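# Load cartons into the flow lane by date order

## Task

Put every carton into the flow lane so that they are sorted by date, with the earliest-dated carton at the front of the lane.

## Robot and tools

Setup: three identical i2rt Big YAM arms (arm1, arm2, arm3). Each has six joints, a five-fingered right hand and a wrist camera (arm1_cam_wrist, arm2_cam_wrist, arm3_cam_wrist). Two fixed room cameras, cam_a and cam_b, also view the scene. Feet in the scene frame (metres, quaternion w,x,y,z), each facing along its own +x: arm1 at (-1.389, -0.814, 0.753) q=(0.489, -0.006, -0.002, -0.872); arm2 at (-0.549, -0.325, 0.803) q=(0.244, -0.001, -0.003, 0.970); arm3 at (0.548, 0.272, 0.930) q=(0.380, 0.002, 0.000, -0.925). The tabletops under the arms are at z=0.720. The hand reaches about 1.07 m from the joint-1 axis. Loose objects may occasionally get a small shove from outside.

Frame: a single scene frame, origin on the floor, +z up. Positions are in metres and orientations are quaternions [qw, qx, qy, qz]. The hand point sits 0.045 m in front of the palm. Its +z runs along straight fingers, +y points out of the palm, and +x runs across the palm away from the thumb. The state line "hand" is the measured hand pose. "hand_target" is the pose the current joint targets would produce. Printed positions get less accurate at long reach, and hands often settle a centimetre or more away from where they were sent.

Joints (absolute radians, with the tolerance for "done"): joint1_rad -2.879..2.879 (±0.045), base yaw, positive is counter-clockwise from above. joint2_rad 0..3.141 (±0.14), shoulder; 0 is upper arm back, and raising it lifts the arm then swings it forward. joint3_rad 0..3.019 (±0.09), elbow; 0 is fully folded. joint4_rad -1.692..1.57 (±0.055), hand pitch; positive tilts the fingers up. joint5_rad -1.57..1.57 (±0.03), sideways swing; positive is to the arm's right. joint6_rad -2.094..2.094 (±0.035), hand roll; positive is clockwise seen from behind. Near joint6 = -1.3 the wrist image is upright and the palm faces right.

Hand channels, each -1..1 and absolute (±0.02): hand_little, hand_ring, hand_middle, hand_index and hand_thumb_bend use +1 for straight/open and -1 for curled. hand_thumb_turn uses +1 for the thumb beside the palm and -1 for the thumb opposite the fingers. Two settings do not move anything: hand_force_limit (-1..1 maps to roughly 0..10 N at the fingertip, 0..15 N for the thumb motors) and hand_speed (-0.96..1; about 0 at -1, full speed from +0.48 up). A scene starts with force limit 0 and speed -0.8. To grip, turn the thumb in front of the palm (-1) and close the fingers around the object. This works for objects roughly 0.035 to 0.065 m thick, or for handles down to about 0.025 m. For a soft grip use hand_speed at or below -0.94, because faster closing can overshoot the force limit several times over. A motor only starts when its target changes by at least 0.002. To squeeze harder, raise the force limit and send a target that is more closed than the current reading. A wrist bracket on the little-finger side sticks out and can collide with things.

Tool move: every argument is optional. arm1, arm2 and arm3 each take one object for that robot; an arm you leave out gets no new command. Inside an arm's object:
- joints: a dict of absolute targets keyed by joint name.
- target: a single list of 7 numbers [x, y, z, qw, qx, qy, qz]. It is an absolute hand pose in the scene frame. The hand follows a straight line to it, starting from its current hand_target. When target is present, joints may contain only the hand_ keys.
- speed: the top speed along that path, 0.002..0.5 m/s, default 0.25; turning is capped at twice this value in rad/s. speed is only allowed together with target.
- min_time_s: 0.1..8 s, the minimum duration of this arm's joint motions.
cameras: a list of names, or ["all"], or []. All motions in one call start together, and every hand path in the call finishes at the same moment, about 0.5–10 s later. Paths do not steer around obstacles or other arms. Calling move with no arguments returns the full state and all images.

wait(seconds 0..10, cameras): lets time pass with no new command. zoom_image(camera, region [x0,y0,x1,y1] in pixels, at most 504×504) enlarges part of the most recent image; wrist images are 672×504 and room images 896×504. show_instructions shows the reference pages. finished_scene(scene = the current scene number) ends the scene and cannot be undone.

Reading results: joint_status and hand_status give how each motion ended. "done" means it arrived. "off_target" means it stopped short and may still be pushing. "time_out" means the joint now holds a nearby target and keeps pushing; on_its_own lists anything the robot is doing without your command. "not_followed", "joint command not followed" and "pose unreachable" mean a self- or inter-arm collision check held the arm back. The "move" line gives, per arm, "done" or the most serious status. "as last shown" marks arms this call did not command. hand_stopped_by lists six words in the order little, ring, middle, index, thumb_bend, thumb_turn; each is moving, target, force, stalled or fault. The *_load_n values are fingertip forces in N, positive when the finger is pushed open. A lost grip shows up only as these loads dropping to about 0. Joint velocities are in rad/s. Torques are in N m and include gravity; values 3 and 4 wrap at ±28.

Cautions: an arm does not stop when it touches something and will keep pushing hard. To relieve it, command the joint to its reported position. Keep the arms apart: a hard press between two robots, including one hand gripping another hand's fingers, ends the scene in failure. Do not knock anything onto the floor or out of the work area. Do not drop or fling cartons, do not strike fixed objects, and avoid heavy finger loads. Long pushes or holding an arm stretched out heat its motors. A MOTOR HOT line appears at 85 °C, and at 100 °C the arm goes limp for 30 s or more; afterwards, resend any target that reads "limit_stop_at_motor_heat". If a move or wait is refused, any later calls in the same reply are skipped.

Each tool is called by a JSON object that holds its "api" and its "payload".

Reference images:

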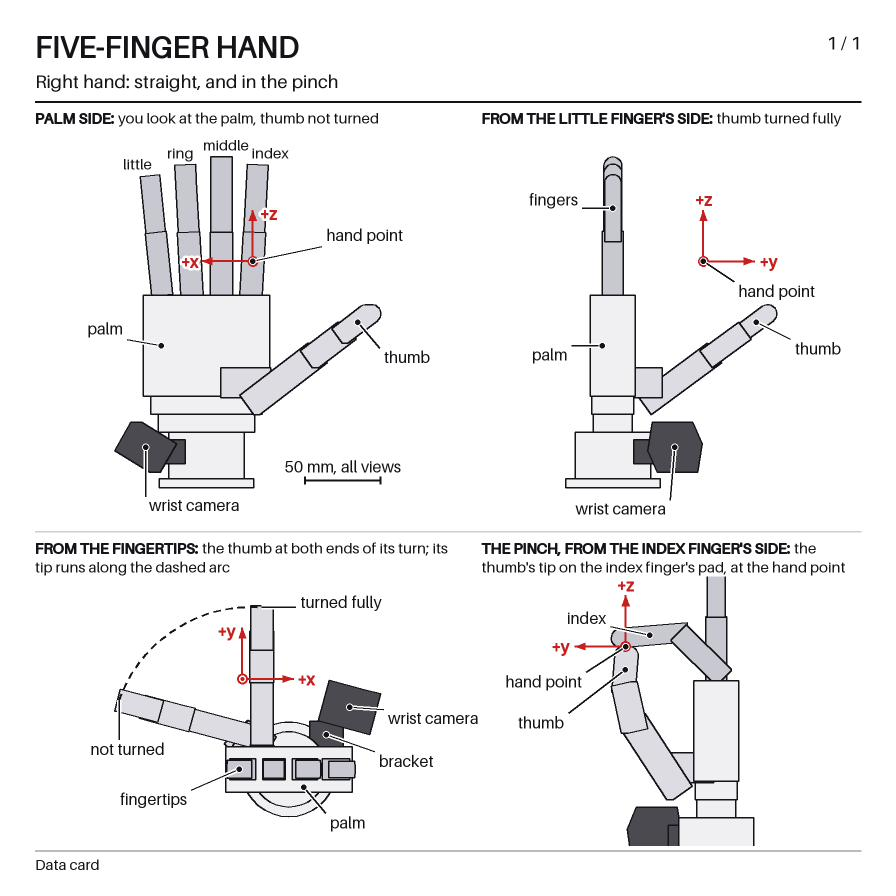

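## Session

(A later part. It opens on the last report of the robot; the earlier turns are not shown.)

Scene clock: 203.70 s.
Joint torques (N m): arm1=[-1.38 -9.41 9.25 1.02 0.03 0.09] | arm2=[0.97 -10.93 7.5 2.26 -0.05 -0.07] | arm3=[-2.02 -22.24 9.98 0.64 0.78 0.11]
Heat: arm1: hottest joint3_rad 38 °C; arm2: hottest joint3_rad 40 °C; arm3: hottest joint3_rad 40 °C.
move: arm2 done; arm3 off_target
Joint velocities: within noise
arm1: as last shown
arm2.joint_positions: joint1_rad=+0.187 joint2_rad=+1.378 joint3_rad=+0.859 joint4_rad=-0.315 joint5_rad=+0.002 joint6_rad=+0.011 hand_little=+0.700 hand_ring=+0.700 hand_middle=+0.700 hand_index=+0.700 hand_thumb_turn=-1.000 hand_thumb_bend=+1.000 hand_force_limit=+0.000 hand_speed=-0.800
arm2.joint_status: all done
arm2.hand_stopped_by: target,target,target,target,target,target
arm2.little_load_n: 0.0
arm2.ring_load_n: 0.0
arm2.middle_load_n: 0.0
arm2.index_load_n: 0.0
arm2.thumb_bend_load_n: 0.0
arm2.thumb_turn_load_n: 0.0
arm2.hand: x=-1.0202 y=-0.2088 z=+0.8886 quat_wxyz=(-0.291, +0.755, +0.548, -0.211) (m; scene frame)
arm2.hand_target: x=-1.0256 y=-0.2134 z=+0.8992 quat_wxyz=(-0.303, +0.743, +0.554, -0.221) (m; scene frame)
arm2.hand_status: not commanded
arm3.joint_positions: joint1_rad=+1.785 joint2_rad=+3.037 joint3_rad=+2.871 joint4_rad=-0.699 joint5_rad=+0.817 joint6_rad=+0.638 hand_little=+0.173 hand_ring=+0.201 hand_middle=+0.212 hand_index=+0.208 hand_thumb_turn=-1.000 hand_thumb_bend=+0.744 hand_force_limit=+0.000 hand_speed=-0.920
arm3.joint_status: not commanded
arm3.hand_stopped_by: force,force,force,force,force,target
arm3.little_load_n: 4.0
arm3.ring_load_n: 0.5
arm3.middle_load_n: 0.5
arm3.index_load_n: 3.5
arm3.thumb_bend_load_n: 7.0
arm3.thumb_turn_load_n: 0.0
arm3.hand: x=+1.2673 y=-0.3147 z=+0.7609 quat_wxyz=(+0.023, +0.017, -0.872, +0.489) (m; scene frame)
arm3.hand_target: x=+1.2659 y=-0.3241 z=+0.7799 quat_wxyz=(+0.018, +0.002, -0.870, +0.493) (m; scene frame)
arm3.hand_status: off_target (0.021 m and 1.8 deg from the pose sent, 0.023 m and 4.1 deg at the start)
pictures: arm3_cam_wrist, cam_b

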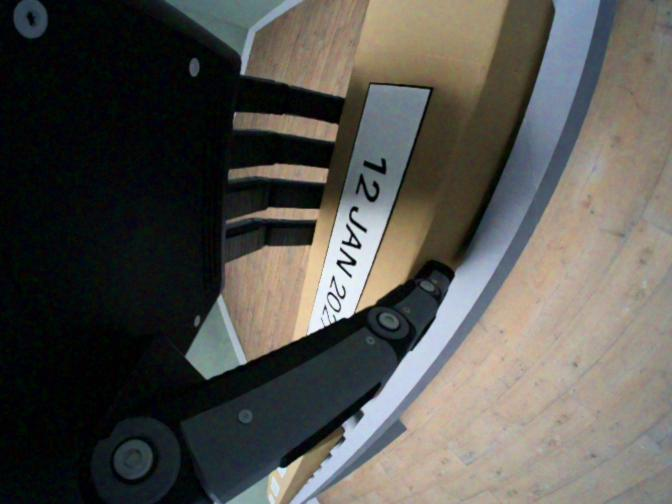

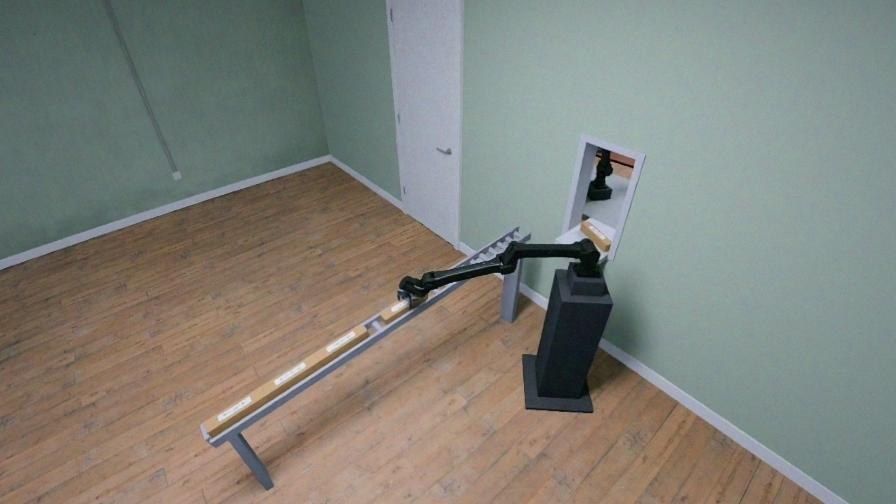

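{"api": "move", "payload": {"arm2": {"joints": {"joint1_rad": 1.87, "joint2_rad": 1.50, "joint3_rad": 1.13, "joint4_rad": -1.02, "joint5_rad": -0.93, "joint6_rad": -1.31}, "min_time_s": 5}, "arm3": {"joints": {"hand_thumb_bend": 1, "hand_little": 0.7, "hand_ring": 0.7, "hand_middle": 0.7, "hand_index": 0.7, "hand_speed": -0.8}}, "cameras": ["arm2_cam_wrist", "arm3_cam_wrist", "cam_b"]}}

Scene clock: 209.60 s.
Joint torques (N m): arm1=[-1.26 -9.35 9.26 1.02 0.03 0.09] | arm2=[0.97 -9.05 10.37 0.51 -0.69 -0.1] | arm3=[-1.9 -22.01 9.94 0.85 0.72 0.11]
Heat: arm1: hottest joint3_rad 38 °C; arm2: hottest joint3_rad 40 °C; arm3: hottest joint3_rad 40 °C.
move: arm2 done; arm3 done
Joint velocities: within noise
arm1: as last shown
arm2.joint_positions: joint1_rad=+1.859 joint2_rad=+1.480 joint3_rad=+1.090 joint4_rad=-1.013 joint5_rad=-0.927 joint6_rad=-1.299 hand_little=+0.700 hand_ring=+0.700 hand_middle=+0.700 hand_index=+0.700 hand_thumb_turn=-1.000 hand_thumb_bend=+1.000 hand_force_limit=+0.000 hand_speed=-0.800
arm2.joint_status: all done
arm2.hand_stopped_by: target,target,target,target,target,target
arm2.little_load_n: 0.0
arm2.ring_load_n: 0.0
arm2.middle_load_n: 0.0
arm2.index_load_n: 0.0
arm2.thumb_bend_load_n: 0.0
arm2.thumb_turn_load_n: 0.0
arm2.hand: x=-0.5095 y=-0.7444 z=+0.9343 quat_wxyz=(+0.277, -0.494, +0.743, -0.358) (m; scene frame)
arm2.hand_target: x=-0.5075 y=-0.7579 z=+0.9406 quat_wxyz=(+0.274, -0.504, +0.735, -0.363) (m; scene frame)
arm2.hand_status: not commanded
arm3.joint_positions: joint1_rad=+1.783 joint2_rad=+3.037 joint3_rad=+2.871 joint4_rad=-0.706 joint5_rad=+0.819 joint6_rad=+0.639 hand_little=+0.700 hand_ring=+0.700 hand_middle=+0.700 hand_index=+0.700 hand_thumb_turn=-1.000 hand_thumb_bend=+1.000 hand_force_limit=+0.000 hand_speed=-0.800
arm3.joint_status: all done
arm3.hand_stopped_by: target,target,target,target,target,target
arm3.little_load_n: -0.5
arm3.ring_load_n: 0.0
arm3.middle_load_n: 0.0
arm3.index_load_n: 0.0
arm3.thumb_bend_load_n: 0.0
arm3.thumb_turn_load_n: 0.0
arm3.hand: x=+1.2646 y=-0.3155 z=+0.7600 quat_wxyz=(+0.026, +0.017, -0.873, +0.487) (m; scene frame)
arm3.hand_target: x=+1.2660 y=-0.3241 z=+0.7799 quat_wxyz=(+0.018, +0.002, -0.870, +0.493) (m; scene frame)
arm3.hand_status: not commanded
pictures: arm2_cam_wrist, arm3_cam_wrist, cam_b

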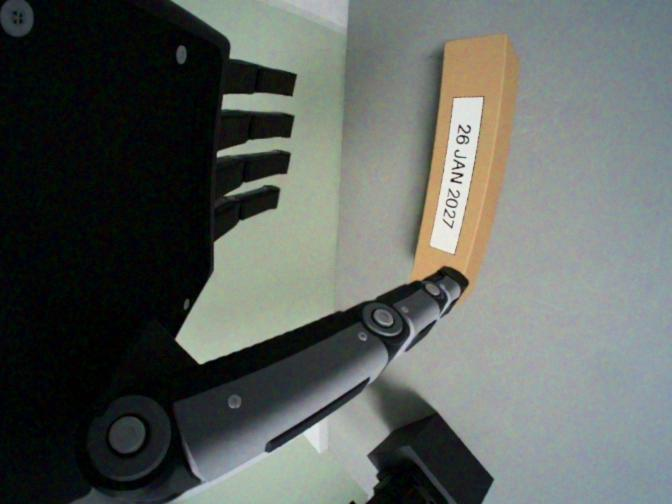

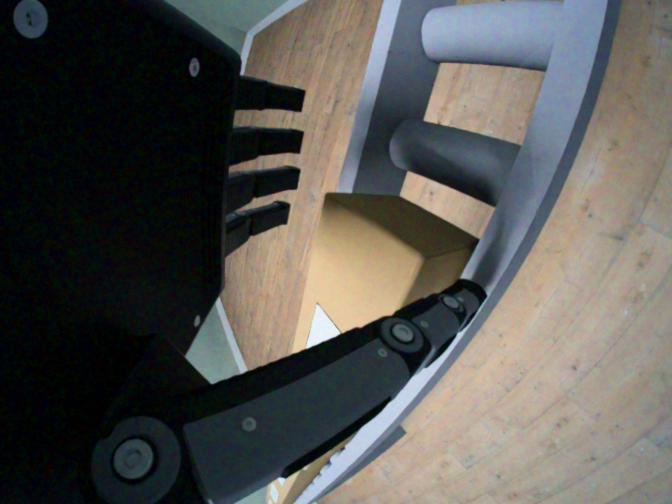

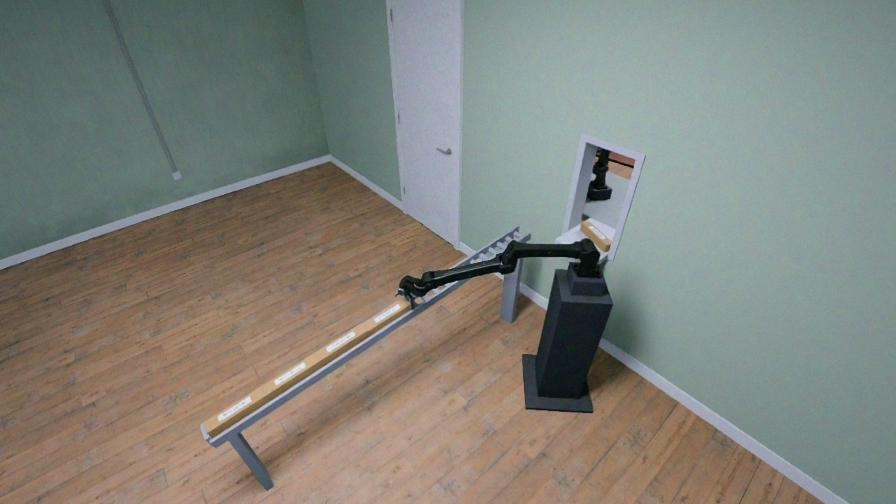

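{"api": "move", "payload": {"arm2": {"target": [-0.507, -0.783, 0.87, -0.3105, 0.5965, -0.6567, 0.3418], "speed": 0.12}, "arm3": {"target": [1.24, -0.33, 0.90, 0, 0, -0.8871, 0.4617], "speed": 0.12}, "cameras": ["arm2_cam_wrist", "arm3_cam_wrist"]}}

Scene clock: 213.07 s.
Joint torques (N m): arm1=[-1.32 -9.35 9.26 1.03 0.03 0.09] | arm2=[1.44 -11.87 9.17 0.13 -0.68 -0.09] | arm3=[-1.61 -22.48 8.98 1.83 0.41 0.03]
Heat: arm1: hottest joint3_rad 38 °C; arm2: hottest joint3_rad 40 °C; arm3: hottest joint3_rad 40 °C.
move: arm2 off_target; arm3 off_target
Joint velocities: within noise
arm1.joint_positions: joint1_rad=+0.310 joint2_rad=+1.010 joint3_rad=+0.911 joint4_rad=-0.392 joint5_rad=-0.202 joint6_rad=-0.213 hand_little=+0.700 hand_ring=+0.700 hand_middle=+0.700 hand_index=+0.700 hand_thumb_turn=-1.000 hand_thumb_bend=+1.000 hand_force_limit=+0.000 hand_speed=-0.800
arm1.joint_status: not commanded
arm1.hand_stopped_by: target,target,target,target,target,target
arm1.little_load_n: 0.0
arm1.ring_load_n: 0.0
arm1.middle_load_n: -0.5
arm1.index_load_n: 0.0
arm1.thumb_bend_load_n: 0.0
arm1.thumb_turn_load_n: 0.0
arm1.hand: x=-1.4411 y=-1.2686 z=+1.0265 quat_wxyz=(+0.033, +0.043, -0.852, +0.521) (m; scene frame)
arm1.hand_target: x=-1.4439 y=-1.2633 z=+1.0231 quat_wxyz=(+0.032, +0.032, -0.854, +0.518) (m; scene frame)
arm1.hand_status: not commanded
arm2.joint_positions: joint1_rad=+1.875 joint2_rad=+1.730 joint3_rad=+1.204 joint4_rad=-1.155 joint5_rad=-0.950 joint6_rad=-1.692 hand_little=+0.700 hand_ring=+0.700 hand_middle=+0.700 hand_index=+0.700 hand_thumb_turn=-1.000 hand_thumb_bend=+1.000 hand_force_limit=+0.000 hand_speed=-0.800
arm2.joint_status: not commanded
arm2.hand_stopped_by: target,target,target,target,target,target
arm2.little_load_n: 0.0
arm2.ring_load_n: 0.0
arm2.middle_load_n: 0.0
arm2.index_load_n: 0.0
arm2.thumb_bend_load_n: 0.0
arm2.thumb_turn_load_n: 0.0
arm2.hand: x=-0.5120 y=-0.7704 z=+0.8679 quat_wxyz=(+0.312, -0.586, +0.666, -0.340) (m; scene frame)
arm2.hand_target: x=-0.5069 y=-0.7825 z=+0.8700 quat_wxyz=(+0.310, -0.596, +0.657, -0.342) (m; scene frame)
arm2.hand_status: off_target (0.014 m and 1.7 deg from the pose sent, 0.075 m and 15.9 deg at the start)
arm3.joint_positions: joint1_rad=+1.740 joint2_rad=+2.701 joint3_rad=+2.523 joint4_rad=-0.748 joint5_rad=+0.731 joint6_rad=+0.661 hand_little=+0.700 hand_ring=+0.700 hand_middle=+0.700 hand_index=+0.700 hand_thumb_turn=-1.000 hand_thumb_bend=+1.000 hand_force_limit=+0.000 hand_speed=-0.800
arm3.joint_status: not commanded
arm3.hand_stopped_by: target,target,target,target,target,target
arm3.little_load_n: 0.0
arm3.ring_load_n: 0.0
arm3.middle_load_n: 0.0
arm3.index_load_n: 0.0
arm3.thumb_bend_load_n: 0.0
arm3.thumb_turn_load_n: 0.0
arm3.hand: x=+1.2327 y=-0.3222 z=+0.8707 quat_wxyz=(+0.020, +0.014, -0.893, +0.449) (m; scene frame)
arm3.hand_target: x=+1.2395 y=-0.3296 z=+0.9001 quat_wxyz=(+0.000, +0.000, -0.887, +0.461) (m; scene frame)
arm3.hand_status: off_target (0.031 m and 3.2 deg from the pose sent, 0.143 m and 4.9 deg at the start)
pictures: arm2_cam_wrist, arm3_cam_wrist

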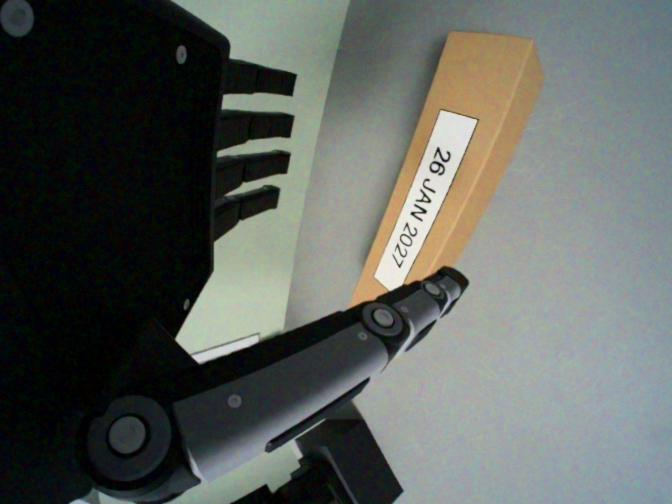

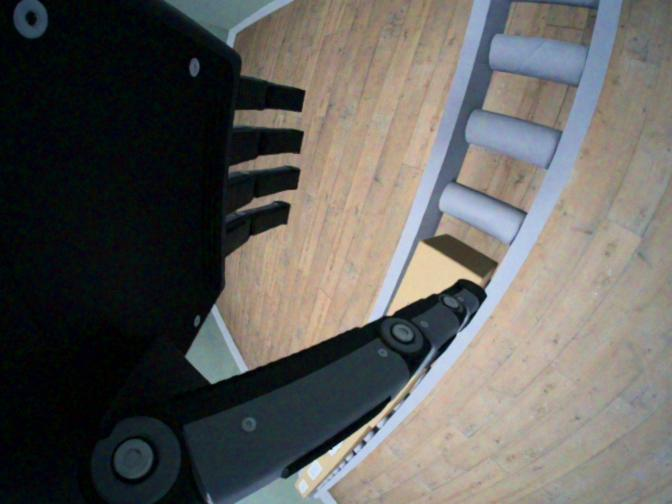

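{"api": "move", "payload": {"arm2": {"target": [-0.500, -0.787, 0.80, -0.3075, 0.5907, -0.6619, 0.3445], "speed": 0.1}, "arm3": {"target": [1.0, -0.38, 1.03, 0, 0, -0.8871, 0.4617], "speed": 0.25}, "cameras": ["arm2_cam_wrist"]}}

Scene clock: 215.87 s.
Joint torques (N m): arm1=[-1.26 -9.29 9.24 1.03 0.03 0.09] | arm2=[1.55 -12.69 5.78 0.81 -0.71 0.15] | arm3=[-0.97 -17.38 8.9 2.06 0.25 -0.21]
Heat: arm1: hottest joint3_rad 38 °C; arm2: hottest joint3_rad 40 °C; arm3: hottest joint3_rad 40 °C.
move: arm2 off_target; arm3 off_target
Joint velocities: within noise
arm1: as last shown
arm1.middle_load_n: 0.0
arm2.joint_positions: joint1_rad=+1.888 joint2_rad=+1.829 joint3_rad=+1.167 joint4_rad=-0.957 joint5_rad=-0.952 joint6_rad=-1.662 hand_little=+0.700 hand_ring=+0.700 hand_middle=+0.700 hand_index=+0.700 hand_thumb_turn=-1.000 hand_thumb_bend=+1.000 hand_force_limit=+0.000 hand_speed=-0.800
arm2.joint_status: not commanded
arm2.hand_stopped_by: target,target,target,target,target,target
arm2.little_load_n: 0.0
arm2.ring_load_n: 0.0
arm2.middle_load_n: 0.0
arm2.index_load_n: 0.0
arm2.thumb_bend_load_n: 0.0
arm2.thumb_turn_load_n: 0.0
arm2.hand: x=-0.5086 y=-0.7882 z=+0.8084 quat_wxyz=(+0.298, -0.591, +0.662, -0.350) (m; scene frame)
arm2.hand_target: x=-0.5001 y=-0.7866 z=+0.8001 quat_wxyz=(+0.308, -0.591, +0.662, -0.344) (m; scene frame)
arm2.hand_status: off_target (0.012 m and 1.3 deg from the pose sent, 0.071 m and 1.0 deg at the start)
arm3.joint_positions: joint1_rad=+1.461 joint2_rad=+2.077 joint3_rad=+1.725 joint4_rad=-0.420 joint5_rad=+0.543 joint6_rad=+0.447 hand_little=+0.700 hand_ring=+0.700 hand_middle=+0.700 hand_index=+0.700 hand_thumb_turn=-1.000 hand_thumb_bend=+1.000 hand_force_limit=+0.000 hand_speed=-0.800
arm3.joint_status: not commanded
arm3.hand_stopped_by: target,target,target,target,target,target
arm3.little_load_n: 0.0
arm3.ring_load_n: 0.0
arm3.middle_load_n: 0.0
arm3.index_load_n: 0.0
arm3.thumb_bend_load_n: 0.0
arm3.thumb_turn_load_n: 0.0
arm3.hand: x=+0.9938 y=-0.3786 z=+1.0120 quat_wxyz=(+0.010, -0.005, -0.894, +0.448) (m; scene frame)
arm3.hand_target: x=+0.9999 y=-0.3798 z=+1.0301 quat_wxyz=(+0.000, +0.000, -0.887, +0.462) (m; scene frame)
arm3.hand_status: off_target (0.019 m and 2.1 deg from the pose sent, 0.288 m and 3.2 deg at the start)
pictures: arm2_cam_wrist

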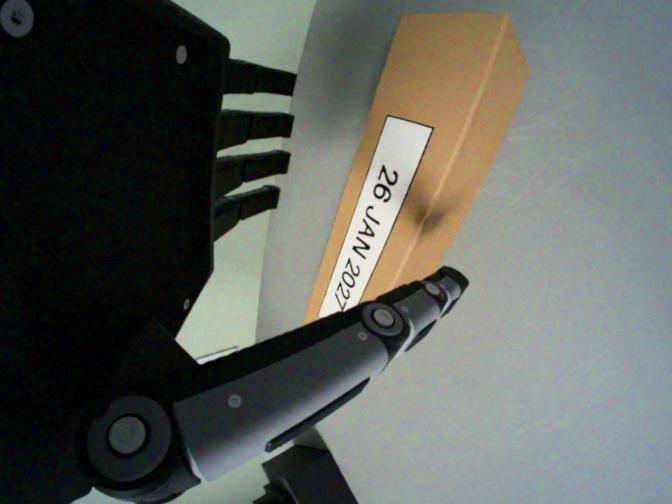

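{"api": "move", "payload": {"arm2": {"target": [-0.495, -0.776, 0.782, -0.3075, 0.5907, -0.6619, 0.3445], "speed": 0.08}, "arm3": {"target": [0.75, -0.40, 1.13, 0, 0, -0.8871, 0.4617], "speed": 0.25}, "cameras": ["arm2_cam_wrist"]}}

Scene clock: 218.00 s.
Joint torques (N m): arm1=[-1.2 -9.35 9.24 1.02 0.03 0.09] | arm2=[1.49 -12.22 5.49 0.84 -0.71 0.14] | arm3=[-0.5 -13.57 9.29 1.25 0.04 -0.21]
Heat: arm1: hottest joint3_rad 38 °C; arm2: hottest joint3_rad 40 °C; arm3: hottest joint3_rad 40 °C.
move: arm2 off_target; arm3 off_target
Joint velocities: within noise
arm1: as last shown
arm1.thumb_bend_load_n: -0.5
arm1.thumb_turn_load_n: 0.5
arm2.joint_positions: joint1_rad=+1.895 joint2_rad=+1.834 joint3_rad=+1.117 joint4_rad=-0.889 joint5_rad=-0.952 joint6_rad=-1.651 hand_little=+0.700 hand_ring=+0.700 hand_middle=+0.700 hand_index=+0.700 hand_thumb_turn=-1.000 hand_thumb_bend=+1.000 hand_force_limit=+0.000 hand_speed=-0.800
arm2.joint_status: not commanded
arm2.hand_stopped_by: target,target,target,target,target,target
arm2.little_load_n: 0.0
arm2.ring_load_n: 0.0
arm2.middle_load_n: 0.0
arm2.index_load_n: 0.0
arm2.thumb_bend_load_n: 0.0
arm2.thumb_turn_load_n: 0.5
arm2.hand: x=-0.5038 y=-0.7785 z=+0.7913 quat_wxyz=(+0.297, -0.592, +0.662, -0.351) (m; scene frame)
arm2.hand_target: x=-0.4952 y=-0.7756 z=+0.7821 quat_wxyz=(+0.307, -0.591, +0.662, -0.344) (m; scene frame)
arm2.hand_status: off_target (0.013 m and 1.5 deg from the pose sent, 0.032 m and 1.3 deg at the start)
arm3.joint_positions: joint1_rad=+1.090 joint2_rad=+1.730 joint3_rad=+1.471 joint4_rad=-0.383 joint5_rad=+0.254 joint6_rad=+0.194 hand_little=+0.700 hand_ring=+0.700 hand_middle=+0.700 hand_index=+0.700 hand_thumb_turn=-1.000 hand_thumb_bend=+1.000 hand_force_limit=+0.000 hand_speed=-0.800
arm3.joint_status: not commanded
arm3.hand_stopped_by: target,target,target,target,target,target
arm3.little_load_n: 0.0
arm3.ring_load_n: -0.5
arm3.middle_load_n: 0.0
arm3.index_load_n: 0.0
arm3.thumb_bend_load_n: 0.0
arm3.thumb_turn_load_n: 0.0
arm3.hand: x=+0.7470 y=-0.4044 z=+1.1208 quat_wxyz=(+0.000, -0.011, -0.889, +0.458) (m; scene frame)
arm3.hand_target: x=+0.7499 y=-0.4001 z=+1.1298 quat_wxyz=(+0.000, +0.000, -0.887, +0.462) (m; scene frame)
arm3.hand_status: off_target (0.011 m and 1.3 deg from the pose sent, 0.272 m and 2.1 deg at the start)
pictures: arm2_cam_wrist

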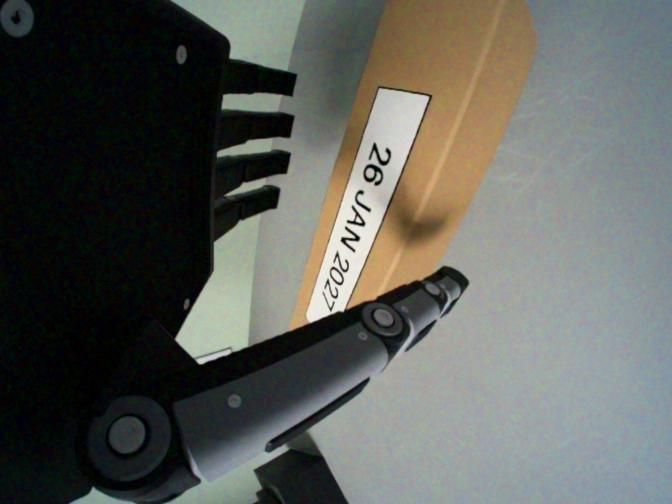

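{"api": "move", "payload": {"arm2": {"target": [-0.497, -0.773, 0.757, -0.3120, 0.5995, -0.6540, 0.3400], "speed": 0.06}, "arm3": {"joints": {"joint1_rad": 0.40, "joint2_rad": 1.1, "joint3_rad": 0.89, "joint4_rad": -0.54, "joint5_rad": 0.52, "joint6_rad": 0.42}, "min_time_s": 3}, "cameras": ["arm2_cam_wrist"]}}

Scene clock: 223.10 s.
Joint torques (N m): arm1=[-1.32 -9.35 9.25 1.05 0.03 0.09] | arm2=[1.2 -12.75 5.08 0.79 -0.62 -0.07] | arm3=[-1.85 -5.19 9.25 1.06 0.5 0.11]
Heat: arm1: hottest joint3_rad 38 °C; arm2: hottest joint3_rad 39 °C; arm3: hottest joint3_rad 40 °C.
move: arm2 off_target; arm3 done
Joint velocities: within noise
arm1: as last shown
arm1.thumb_bend_load_n: 0.0
arm1.thumb_turn_load_n: 0.0
arm2.joint_positions: joint1_rad=+1.895 joint2_rad=+1.891 joint3_rad=+1.117 joint4_rad=-0.876 joint5_rad=-0.952 joint6_rad=-1.680 hand_little=+0.700 hand_ring=+0.700 hand_middle=+0.700 hand_index=+0.700 hand_thumb_turn=-1.000 hand_thumb_bend=+1.000 hand_force_limit=+0.000 hand_speed=-0.800
arm2.joint_status: not commanded
arm2.hand_stopped_by: target,target,target,target,target,target
arm2.little_load_n: 0.0
arm2.ring_load_n: 0.0
arm2.middle_load_n: 0.0
arm2.index_load_n: 0.0
arm2.thumb_bend_load_n: 0.0
arm2.thumb_turn_load_n: 0.0
arm2.hand: x=-0.5034 y=-0.7747 z=+0.7665 quat_wxyz=(+0.307, -0.594, +0.660, -0.344) (m; scene frame)
arm2.hand_target: x=-0.4971 y=-0.7726 z=+0.7571 quat_wxyz=(+0.312, -0.599, +0.654, -0.340) (m; scene frame)
arm2.hand_status: off_target (0.012 m and 1.2 deg from the pose sent, 0.036 m and 2.5 deg at the start)
arm3.joint_positions: joint1_rad=+0.405 joint2_rad=+1.112 joint3_rad=+0.890 joint4_rad=-0.531 joint5_rad=+0.517 joint6_rad=+0.402 hand_little=+0.700 hand_ring=+0.700 hand_middle=+0.700 hand_index=+0.700 hand_thumb_turn=-1.000 hand_thumb_bend=+1.000 hand_force_limit=+0.000 hand_speed=-0.800
arm3.joint_status: all done
arm3.hand_stopped_by: target,target,target,target,target,target
arm3.little_load_n: 0.0
arm3.ring_load_n: 0.0
arm3.middle_load_n: 0.0
arm3.index_load_n: 0.0
arm3.thumb_bend_load_n: 0.0
arm3.thumb_turn_load_n: 0.0
arm3.hand: x=+0.3294 y=-0.1298 z=+1.1304 quat_wxyz=(+0.230, -0.435, -0.781, +0.386) (m; scene frame)
arm3.hand_target: x=+0.3281 y=-0.1267 z=+1.1345 quat_wxyz=(+0.229, -0.444, -0.774, +0.388) (m; scene frame)
arm3.hand_status: not commanded
pictures: arm2_cam_wrist

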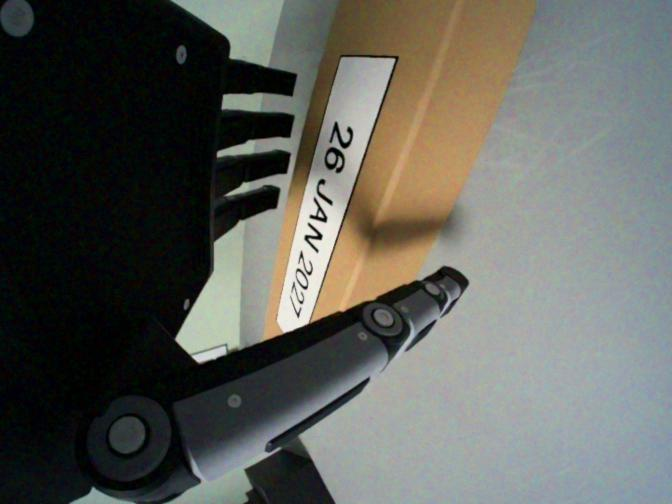

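{"api": "move", "payload": {"arm2": {"joints": {"hand_little": 0.2, "hand_ring": 0.2, "hand_middle": 0.2, "hand_index": 0.2, "hand_thumb_bend": 0.0, "hand_force_limit": -0.6, "hand_speed": -0.9}}, "arm3": {"joints": {"joint1_rad": 0.115, "joint2_rad": 1.2, "joint3_rad": 0.9, "joint4_rad": -0.75, "joint5_rad": 0.898, "joint6_rad": 1.073}, "min_time_s": 2.3}}}

{"api": "move", "payload": {"arm2": {"joints": {"hand_little": 0.0, "hand_ring": 0.0, "hand_middle": 0.05, "hand_index": 0.0, "hand_speed": -0.94}}, "arm3": {"target": [0.07, -0.012, 1.01, -0.3867, 0.7429, 0.4850, -0.2525], "speed": 0.15}}}

{"api": "move", "payload": {"arm2": {"joints": {"hand_thumb_bend": -0.1, "hand_force_limit": 0, "hand_speed": -0.92}}, "arm3": {"target": [-0.008, -0.014, 0.90, -0.3867, 0.7429, 0.4850, -0.2525], "speed": 0.12}, "cameras": ["arm2_cam_wrist", "arm3_cam_wrist"]}}

Scene clock: 227.60 s.
Joint torques (N m): arm1=[-1.26 -9.35 9.24 1.02 0.03 0.09] | arm2=[0.91 -12.69 5.08 0.72 -0.58 -0.08] | arm3=[-1.85 -4.31 9.51 0.65 0.84 0.12]
Heat: arm1: hottest joint3_rad 38 °C; arm2: hottest joint3_rad 38 °C; arm3: hottest joint3_rad 40 °C.
move: arm2 off_target; arm3 done
Joint velocities: within noise
arm1: as last shown
arm2.joint_positions: joint1_rad=+1.898 joint2_rad=+1.891 joint3_rad=+1.117 joint4_rad=-0.874 joint5_rad=-0.953 joint6_rad=-1.680 hand_little=+0.200 hand_ring=+0.200 hand_middle=+0.208 hand_index=+0.201 hand_thumb_turn=-1.000 hand_thumb_bend=+0.749 hand_force_limit=-0.600 hand_speed=-0.900
arm2.joint_status: hand_thumb_bend off_target (ended at +0.749, target +0.000); the others done
arm2.hand_stopped_by: target,target,force,force,force,target
arm2.little_load_n: 0.0
arm2.ring_load_n: 1.5
arm2.middle_load_n: 2.0
arm2.index_load_n: 3.0
arm2.thumb_bend_load_n: 5.0
arm2.thumb_turn_load_n: 0.5
arm2.hand: x=-0.5020 y=-0.7749 z=+0.7665 quat_wxyz=(+0.307, -0.595, +0.658, -0.344) (m; scene frame)
arm2.hand_target: x=-0.4971 y=-0.7727 z=+0.7571 quat_wxyz=(+0.312, -0.599, +0.654, -0.340) (m; scene frame)
arm2.hand_status: not commanded
arm3.joint_positions: joint1_rad=+0.120 joint2_rad=+1.192 joint3_rad=+0.890 joint4_rad=-0.740 joint5_rad=+0.894 joint6_rad=+1.056 hand_little=+0.700 hand_ring=+0.700 hand_middle=+0.700 hand_index=+0.700 hand_thumb_turn=-1.000 hand_thumb_bend=+1.000 hand_force_limit=+0.000 hand_speed=-0.800
arm3.joint_status: all done
arm3.hand_stopped_by: target,target,target,target,target,target
arm3.little_load_n: 0.0
arm3.ring_load_n: -0.5
arm3.middle_load_n: 0.0
arm3.index_load_n: 0.0
arm3.thumb_bend_load_n: 0.0
arm3.thumb_turn_load_n: 0.0
arm3.hand: x=+0.1930 y=+0.0009 z=+1.1073 quat_wxyz=(+0.364, -0.735, -0.481, +0.310) (m; scene frame)
arm3.hand_target: x=+0.1896 y=+0.0015 z=+1.1087 quat_wxyz=(+0.365, -0.740, -0.473, +0.309) (m; scene frame)
arm3.hand_status: not commanded
pictures: none

Scene clock: 229.50 s.
Joint torques (N m): arm1=[-1.32 -9.35 9.25 1.03 0.03 0.09] | arm2=[0.97 -12.69 5.08 0.73 -0.57 -0.06] | arm3=[-1.79 -8.7 11.52 1.58 0.53 -0.23]
Heat: arm1: hottest joint3_rad 38 °C; arm2: hottest joint3_rad 38 °C; arm3: hottest joint3_rad 40 °C.
move: arm2 off_target; arm3 off_target
Joint velocities: within noise
arm1: as last shown
arm2.joint_positions: joint1_rad=+1.898 joint2_rad=+1.891 joint3_rad=+1.117 joint4_rad=-0.874 joint5_rad=-0.953 joint6_rad=-1.680 hand_little=+0.173 hand_ring=+0.196 hand_middle=+0.204 hand_index=+0.201 hand_thumb_turn=-1.000 hand_thumb_bend=+0.749 hand_force_limit=-0.600 hand_speed=-0.940
arm2.joint_status: hand_little off_target (ended at +0.173, target +0.000); hand_ring off_target (ended at +0.196, target +0.000); hand_middle off_target (ended at +0.204, target +0.050); hand_index off_target (ended at +0.201, target +0.000); the others done
arm2.hand_stopped_by: force,force,force,force,force,target
arm2.little_load_n: 2.5
arm2.ring_load_n: 1.5
arm2.middle_load_n: 2.5
arm2.index_load_n: 1.5
arm2.thumb_bend_load_n: 6.5
arm2.thumb_turn_load_n: 2.0
arm2.hand: x=-0.5020 y=-0.7750 z=+0.7665 quat_wxyz=(+0.307, -0.595, +0.658, -0.344) (m; scene frame)
arm2.hand_target: x=-0.4971 y=-0.7727 z=+0.7571 quat_wxyz=(+0.312, -0.599, +0.654, -0.340) (m; scene frame)
arm2.hand_status: not commanded
arm3.joint_positions: joint1_rad=-0.057 joint2_rad=+1.597 joint3_rad=+0.998 joint4_rad=-0.482 joint5_rad=+0.840 joint6_rad=+0.902 hand_little=+0.700 hand_ring=+0.700 hand_middle=+0.700 hand_index=+0.700 hand_thumb_turn=-1.000 hand_thumb_bend=+1.000 hand_force_limit=+0.000 hand_speed=-0.800
arm3.joint_status: not commanded
arm3.hand_stopped_by: target,target,target,target,target,target
arm3.little_load_n: 0.0
arm3.ring_load_n: 0.0
arm3.middle_load_n: 0.0
arm3.index_load_n: 0.0
arm3.thumb_bend_load_n: 0.0
arm3.thumb_turn_load_n: 0.0
arm3.hand: x=+0.0896 y=+0.0014 z=+0.9912 quat_wxyz=(+0.389, -0.743, -0.493, +0.231) (m; scene frame)
arm3.hand_target: x=+0.0711 y=-0.0113 z=+1.0107 quat_wxyz=(+0.387, -0.743, -0.485, +0.253) (m; scene frame)
arm3.hand_status: off_target (0.030 m and 2.7 deg from the pose sent, 0.157 m and 7.2 deg at the start)
pictures: none

Scene clock: 231.50 s.
Joint torques (N m): arm1=[-1.32 -9.41 9.25 1.03 0.03 0.09] | arm2=[0.91 -12.69 5.07 0.73 -0.58 -0.06] | arm3=[-1.79 -11.28 9.83 1.7 0.47 -0.2]
Heat: arm1: hottest joint3_rad 38 °C; arm2: hottest joint3_rad 38 °C; arm3: hottest joint3_rad 40 °C.
move: arm2 off_target; arm3 off_target
Joint velocities: within noise
arm1: as last shown
arm2.joint_positions: joint1_rad=+1.898 joint2_rad=+1.891 joint3_rad=+1.117 joint4_rad=-0.874 joint5_rad=-0.953 joint6_rad=-1.680 hand_little=+0.173 hand_ring=+0.196 hand_middle=+0.204 hand_index=+0.201 hand_thumb_turn=-1.000 hand_thumb_bend=+0.747 hand_force_limit=+0.000 hand_speed=-0.920
arm2.joint_status: hand_thumb_bend off_target (ended at +0.747, target -0.100); the others done
arm2.hand_stopped_by: force,force,force,force,force,target
arm2.little_load_n: 3.0
arm2.ring_load_n: 1.0
arm2.middle_load_n: 3.0
arm2.index_load_n: 1.5
arm2.thumb_bend_load_n: 7.5
arm2.thumb_turn_load_n: 2.0
arm2.hand: x=-0.5020 y=-0.7750 z=+0.7665 quat_wxyz=(+0.307, -0.595, +0.658, -0.344) (m; scene frame)
arm2.hand_target: x=-0.4971 y=-0.7727 z=+0.7571 quat_wxyz=(+0.312, -0.599, +0.654, -0.340) (m; scene frame)
arm2.hand_status: not commanded
arm3.joint_positions: joint1_rad=-0.151 joint2_rad=+1.914 joint3_rad=+1.088 joint4_rad=-0.167 joint5_rad=+0.787 joint6_rad=+0.787 hand_little=+0.700 hand_ring=+0.700 hand_middle=+0.700 hand_index=+0.700 hand_thumb_turn=-1.000 hand_thumb_bend=+1.000 hand_force_limit=+0.000 hand_speed=-0.800
arm3.joint_status: not commanded
arm3.hand_stopped_by: target,target,target,target,target,target
arm3.little_load_n: 0.0
arm3.ring_load_n: 0.0
arm3.middle_load_n: 0.0
arm3.index_load_n: -0.5
arm3.thumb_bend_load_n: 0.0
arm3.thumb_turn_load_n: 0.0
arm3.hand: x=+0.0125 y=-0.0035 z=+0.8858 quat_wxyz=(+0.386, -0.745, -0.492, +0.233) (m; scene frame)
arm3.hand_target: x=-0.0071 y=-0.0135 z=+0.9009 quat_wxyz=(+0.387, -0.743, -0.485, +0.253) (m; scene frame)
arm3.hand_status: off_target (0.027 m and 2.4 deg from the pose sent, 0.134 m and 2.7 deg at the start)
pictures: arm2_cam_wrist, arm3_cam_wrist

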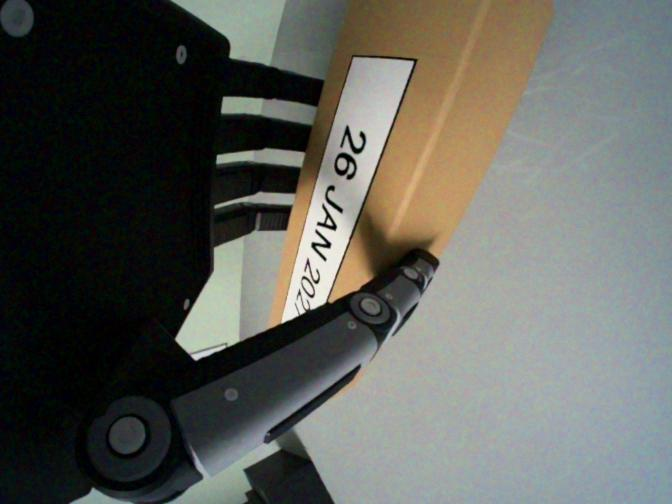

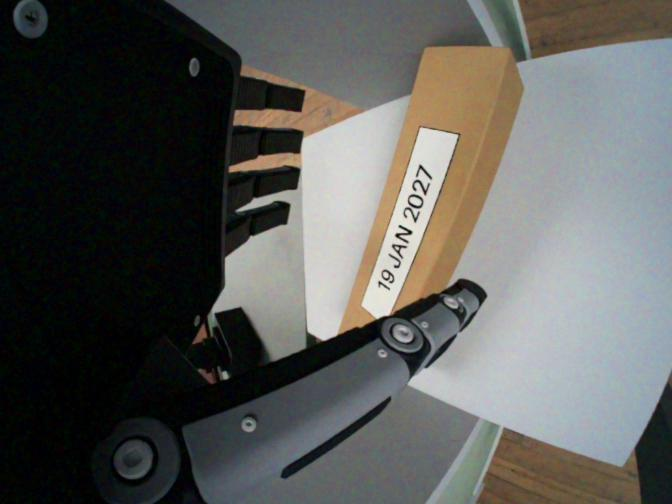

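{"api": "move", "payload": {"arm2": {"target": [-0.499, -0.774, 0.80, -0.3120, 0.5995, -0.6540, 0.3400], "speed": 0.05}, "arm3": {"target": [-0.004, -0.018, 0.845, -0.3794, 0.7289, 0.5057, -0.2632], "speed": 0.1}}}

{"api": "move", "payload": {"arm2": {"target": [-0.500, -0.765, 0.93, -0.3120, 0.5995, -0.6540, 0.3400], "speed": 0.12}, "arm3": {"target": [-0.002, -0.017, 0.817, -0.3794, 0.7289, 0.5057, -0.2632], "speed": 0.1}, "cameras": ["arm2_cam_wrist", "arm3_cam_wrist"]}}

Scene clock: 234.37 s.
Joint torques (N m): arm1=[-1.32 -9.35 9.26 1.03 0.03 0.09] | arm2=[0.62 -17.44 7.31 -0.13 -0.8 0.06] | arm3=[-1.85 -11.75 6.05 1.81 0.42 -0.22]
Heat: arm1: hottest joint3_rad 38 °C; arm2: hottest joint3_rad 38 °C; arm3: hottest joint3_rad 40 °C.
move: arm2 off_target; arm3 done
Joint velocities: within noise
arm1: as last shown
arm2.joint_positions: joint1_rad=+1.898 joint2_rad=+1.874 joint3_rad=+1.117 joint4_rad=-0.963 joint5_rad=-0.946 joint6_rad=-1.699 hand_little=+0.173 hand_ring=+0.196 hand_middle=+0.204 hand_index=+0.201 hand_thumb_turn=-1.000 hand_thumb_bend=+0.747 hand_force_limit=+0.000 hand_speed=-0.920
arm2.joint_status: not commanded
arm2.hand_stopped_by: force,force,force,force,force,target
arm2.little_load_n: 2.0
arm2.ring_load_n: 1.0
arm2.middle_load_n: 3.0
arm2.index_load_n: 2.5
arm2.thumb_bend_load_n: 8.0
arm2.thumb_turn_load_n: 2.5
arm2.hand: x=-0.5006 y=-0.7580 z=+0.7765 quat_wxyz=(+0.327, -0.589, +0.663, -0.325) (m; scene frame)
arm2.hand_target: x=-0.4988 y=-0.7732 z=+0.7997 quat_wxyz=(+0.312, -0.599, +0.654, -0.340) (m; scene frame)
arm2.hand_status: off_target (0.028 m and 2.9 deg from the pose sent, 0.034 m and 1.0 deg at the start)
arm3.joint_positions: joint1_rad=-0.151 joint2_rad=+2.017 joint3_rad=+1.088 joint4_rad=+0.017 joint5_rad=+0.753 joint6_rad=+0.725 hand_little=+0.700 hand_ring=+0.700 hand_middle=+0.700 hand_index=+0.700 hand_thumb_turn=-1.000 hand_thumb_bend=+1.000 hand_force_limit=+0.000 hand_speed=-0.800
arm3.joint_status: not commanded
arm3.hand_stopped_by: target,target,target,target,target,target
arm3.little_load_n: 0.0
arm3.ring_load_n: 0.0
arm3.middle_load_n: 0.0
arm3.index_load_n: 0.0
arm3.thumb_bend_load_n: 0.0
arm3.thumb_turn_load_n: 0.0
arm3.hand: x=+0.0005 y=-0.0189 z=+0.8455 quat_wxyz=(+0.378, -0.732, -0.504, +0.260) (m; scene frame)
arm3.hand_target: x=-0.0040 y=-0.0181 z=+0.8452 quat_wxyz=(+0.379, -0.729, -0.506, +0.263) (m; scene frame)
arm3.hand_status: done (0.005 m and 0.5 deg from the pose sent, 0.046 m and 4.3 deg at the start)
pictures: none

Scene clock: 236.27 s.
Joint torques (N m): arm1=[-1.26 -9.41 9.25 1.03 0.03 0.09] | arm2=[0.32 -15.21 10.43 -0.18 -0.79 0] | arm3=[-1.85 -11.87 5.24 1.83 0.43 -0.21]
Heat: arm1: hottest joint3_rad 38 °C; arm2: hottest joint3_rad 38 °C; arm3: hottest joint3_rad 40 °C.
move: arm2 off_target; arm3 done
Joint velocities: within noise
arm1.joint_positions: joint1_rad=+0.310 joint2_rad=+1.010 joint3_rad=+0.911 joint4_rad=-0.392 joint5_rad=-0.202 joint6_rad=-0.213 hand_little=+0.700 hand_ring=+0.700 hand_middle=+0.700 hand_index=+0.700 hand_thumb_turn=-1.000 hand_thumb_bend=+1.000 hand_force_limit=+0.000 hand_speed=-0.800
arm1.joint_status: not commanded
arm1.hand_stopped_by: target,target,target,target,target,target
arm1.little_load_n: 0.0
arm1.ring_load_n: 0.0
arm1.middle_load_n: 0.0
arm1.index_load_n: 0.0
arm1.thumb_bend_load_n: 0.0
arm1.thumb_turn_load_n: 0.0
arm1.hand: x=-1.4411 y=-1.2686 z=+1.0265 quat_wxyz=(+0.033, +0.043, -0.852, +0.521) (m; scene frame)
arm1.hand_target: x=-1.4439 y=-1.2633 z=+1.0231 quat_wxyz=(+0.032, +0.032, -0.854, +0.518) (m; scene frame)
arm1.hand_status: not commanded
arm2.joint_positions: joint1_rad=+1.898 joint2_rad=+1.667 joint3_rad=+1.216 joint4_rad=-1.287 joint5_rad=-0.946 joint6_rad=-1.700 hand_little=+0.173 hand_ring=+0.196 hand_middle=+0.204 hand_index=+0.201 hand_thumb_turn=-1.000 hand_thumb_bend=+0.747 hand_force_limit=+0.000 hand_speed=-0.920
arm2.joint_status: not commanded
arm2.hand_stopped_by: force,force,force,force,force,target
arm2.little_load_n: 2.0
arm2.ring_load_n: 1.0
arm2.middle_load_n: 2.5
arm2.index_load_n: 2.5
arm2.thumb_bend_load_n: 7.5
arm2.thumb_turn_load_n: 2.5
arm2.hand: x=-0.4992 y=-0.7472 z=+0.9031 quat_wxyz=(+0.333, -0.586, +0.666, -0.320) (m; scene frame)
arm2.hand_target: x=-0.4998 y=-0.7637 z=+0.9301 quat_wxyz=(+0.312, -0.599, +0.654, -0.340) (m; scene frame)
arm2.hand_status: off_target (0.032 m and 3.9 deg from the pose sent, 0.154 m and 2.9 deg at the start)
arm3.joint_positions: joint1_rad=-0.151 joint2_rad=+2.075 joint3_rad=+1.088 joint4_rad=+0.081 joint5_rad=+0.753 joint6_rad=+0.725 hand_little=+0.700 hand_ring=+0.700 hand_middle=+0.700 hand_index=+0.700 hand_thumb_turn=-1.000 hand_thumb_bend=+1.000 hand_force_limit=+0.000 hand_speed=-0.800
arm3.joint_status: not commanded
arm3.hand_stopped_by: target,target,target,target,target,target
arm3.little_load_n: 0.0
arm3.ring_load_n: 0.0
arm3.middle_load_n: 0.0
arm3.index_load_n: 0.0
arm3.thumb_bend_load_n: 0.0
arm3.thumb_turn_load_n: 0.0
arm3.hand: x=-0.0002 y=-0.0194 z=+0.8200 quat_wxyz=(+0.378, -0.732, -0.503, +0.263) (m; scene frame)
arm3.hand_target: x=-0.0020 y=-0.0171 z=+0.8170 quat_wxyz=(+0.379, -0.729, -0.506, +0.263) (m; scene frame)
arm3.hand_status: done (0.004 m and 0.5 deg from the pose sent, 0.028 m and 0.6 deg at the start)
pictures: arm2_cam_wrist, arm3_cam_wrist

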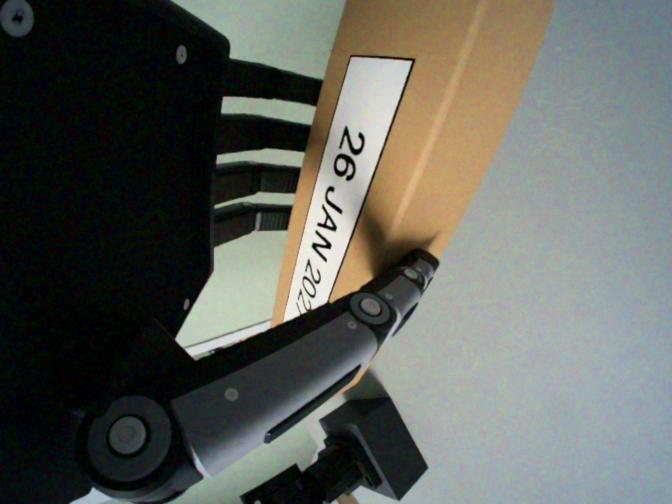

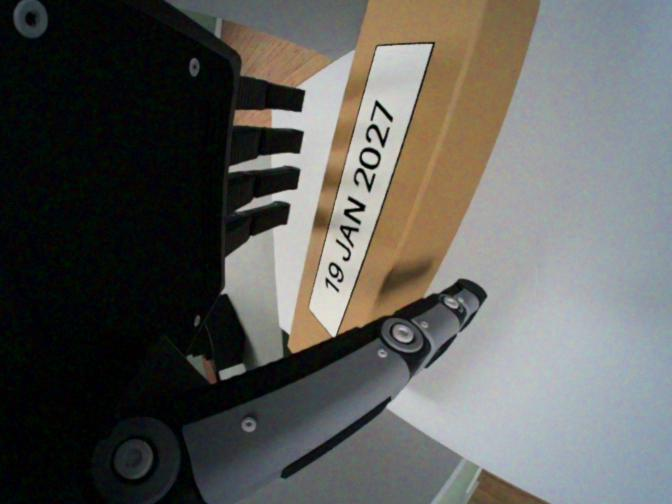

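{"api": "move", "payload": {"arm2": {"joints": {"joint1_rad": 1.6, "joint2_rad": 1.52, "joint3_rad": 1.17, "joint4_rad": -1.0, "joint5_rad": -0.8, "joint6_rad": -1.2}, "min_time_s": 1.8}, "arm3": {"target": [0.007, -0.013, 0.806, -0.3794, 0.7289, 0.5057, -0.2632], "speed": 0.05}, "cameras": ["arm3_cam_wrist", "cam_a"]}}

Scene clock: 239.67 s.
Joint torques (N m): arm1=[-1.32 -9.35 9.28 1.03 0.03 0.09] | arm2=[-1.03 -15.03 7.97 1.17 -0.68 0.21] | arm3=[-1.55 -11.52 5 1.81 0.53 -0.18]
Heat: arm1: hottest joint3_rad 38 °C; arm2: hottest joint3_rad 38 °C; arm3: hottest joint3_rad 40 °C.
move: arm2 done; arm3 done
Joint velocities: within noise
arm1: as last shown
arm1.middle_load_n: -0.5
arm2.joint_positions: joint1_rad=+1.612 joint2_rad=+1.558 joint3_rad=+1.159 joint4_rad=-1.010 joint5_rad=-0.795 joint6_rad=-1.220 hand_little=+0.173 hand_ring=+0.196 hand_middle=+0.204 hand_index=+0.201 hand_thumb_turn=-1.000 hand_thumb_bend=+0.747 hand_force_limit=+0.000 hand_speed=-0.920
arm2.joint_status: all done
arm2.hand_stopped_by: force,force,force,force,force,target
arm2.little_load_n: 2.0
arm2.ring_load_n: 1.0
arm2.middle_load_n: 3.0
arm2.index_load_n: 2.5
arm2.thumb_bend_load_n: 8.0
arm2.thumb_turn_load_n: 3.0
arm2.hand: x=-0.6412 y=-0.7559 z=+0.9139 quat_wxyz=(+0.206, -0.371, +0.841, -0.334) (m; scene frame)
arm2.hand_target: x=-0.6477 y=-0.7610 z=+0.9342 quat_wxyz=(+0.188, -0.368, +0.840, -0.353) (m; scene frame)
arm2.hand_status: not commanded
arm3.joint_positions: joint1_rad=-0.151 joint2_rad=+2.088 joint3_rad=+1.060 joint4_rad=+0.118 joint5_rad=+0.753 joint6_rad=+0.725 hand_little=+0.700 hand_ring=+0.700 hand_middle=+0.700 hand_index=+0.700 hand_thumb_turn=-1.000 hand_thumb_bend=+1.000 hand_force_limit=+0.000 hand_speed=-0.800
arm3.joint_status: not commanded
arm3.hand_stopped_by: target,target,target,target,target,target
arm3.little_load_n: 0.0
arm3.ring_load_n: 0.0
arm3.middle_load_n: 0.0
arm3.index_load_n: 0.0
arm3.thumb_bend_load_n: 0.0
arm3.thumb_turn_load_n: 0.0
arm3.hand: x=+0.0081 y=-0.0134 z=+0.8083 quat_wxyz=(+0.378, -0.732, -0.504, +0.261) (m; scene frame)
arm3.hand_target: x=+0.0071 y=-0.0131 z=+0.8060 quat_wxyz=(+0.379, -0.729, -0.506, +0.263) (m; scene frame)
arm3.hand_status: done (0.003 m and 0.5 deg from the pose sent, 0.017 m and 0.5 deg at the start)
pictures: arm3_cam_wrist, cam_a

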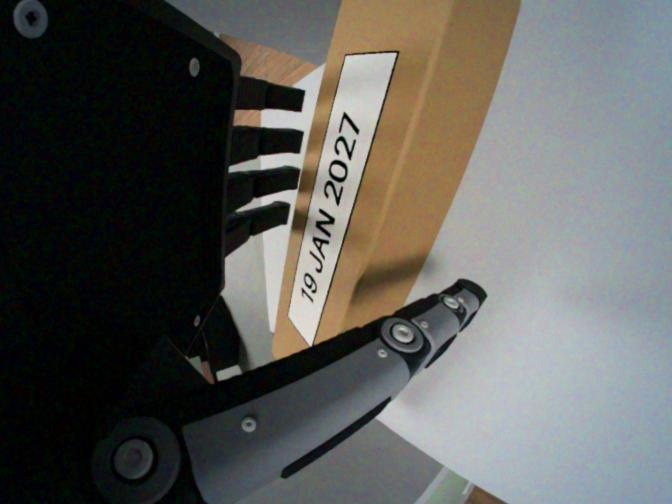

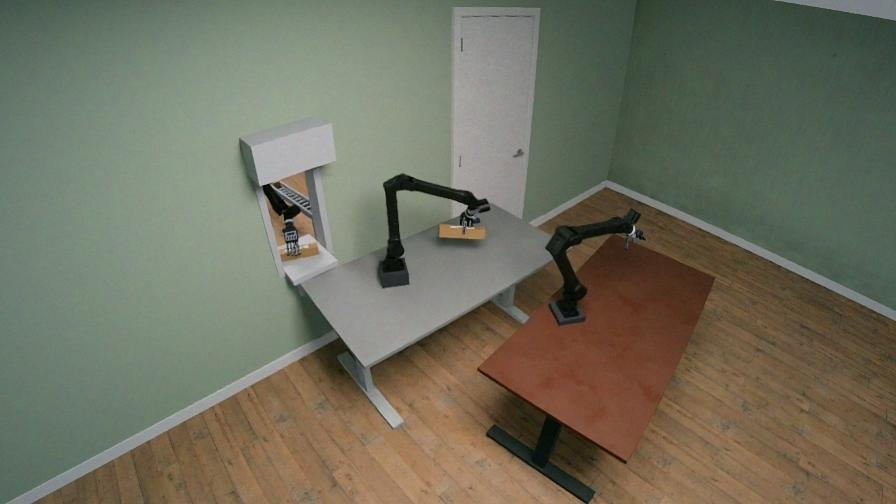

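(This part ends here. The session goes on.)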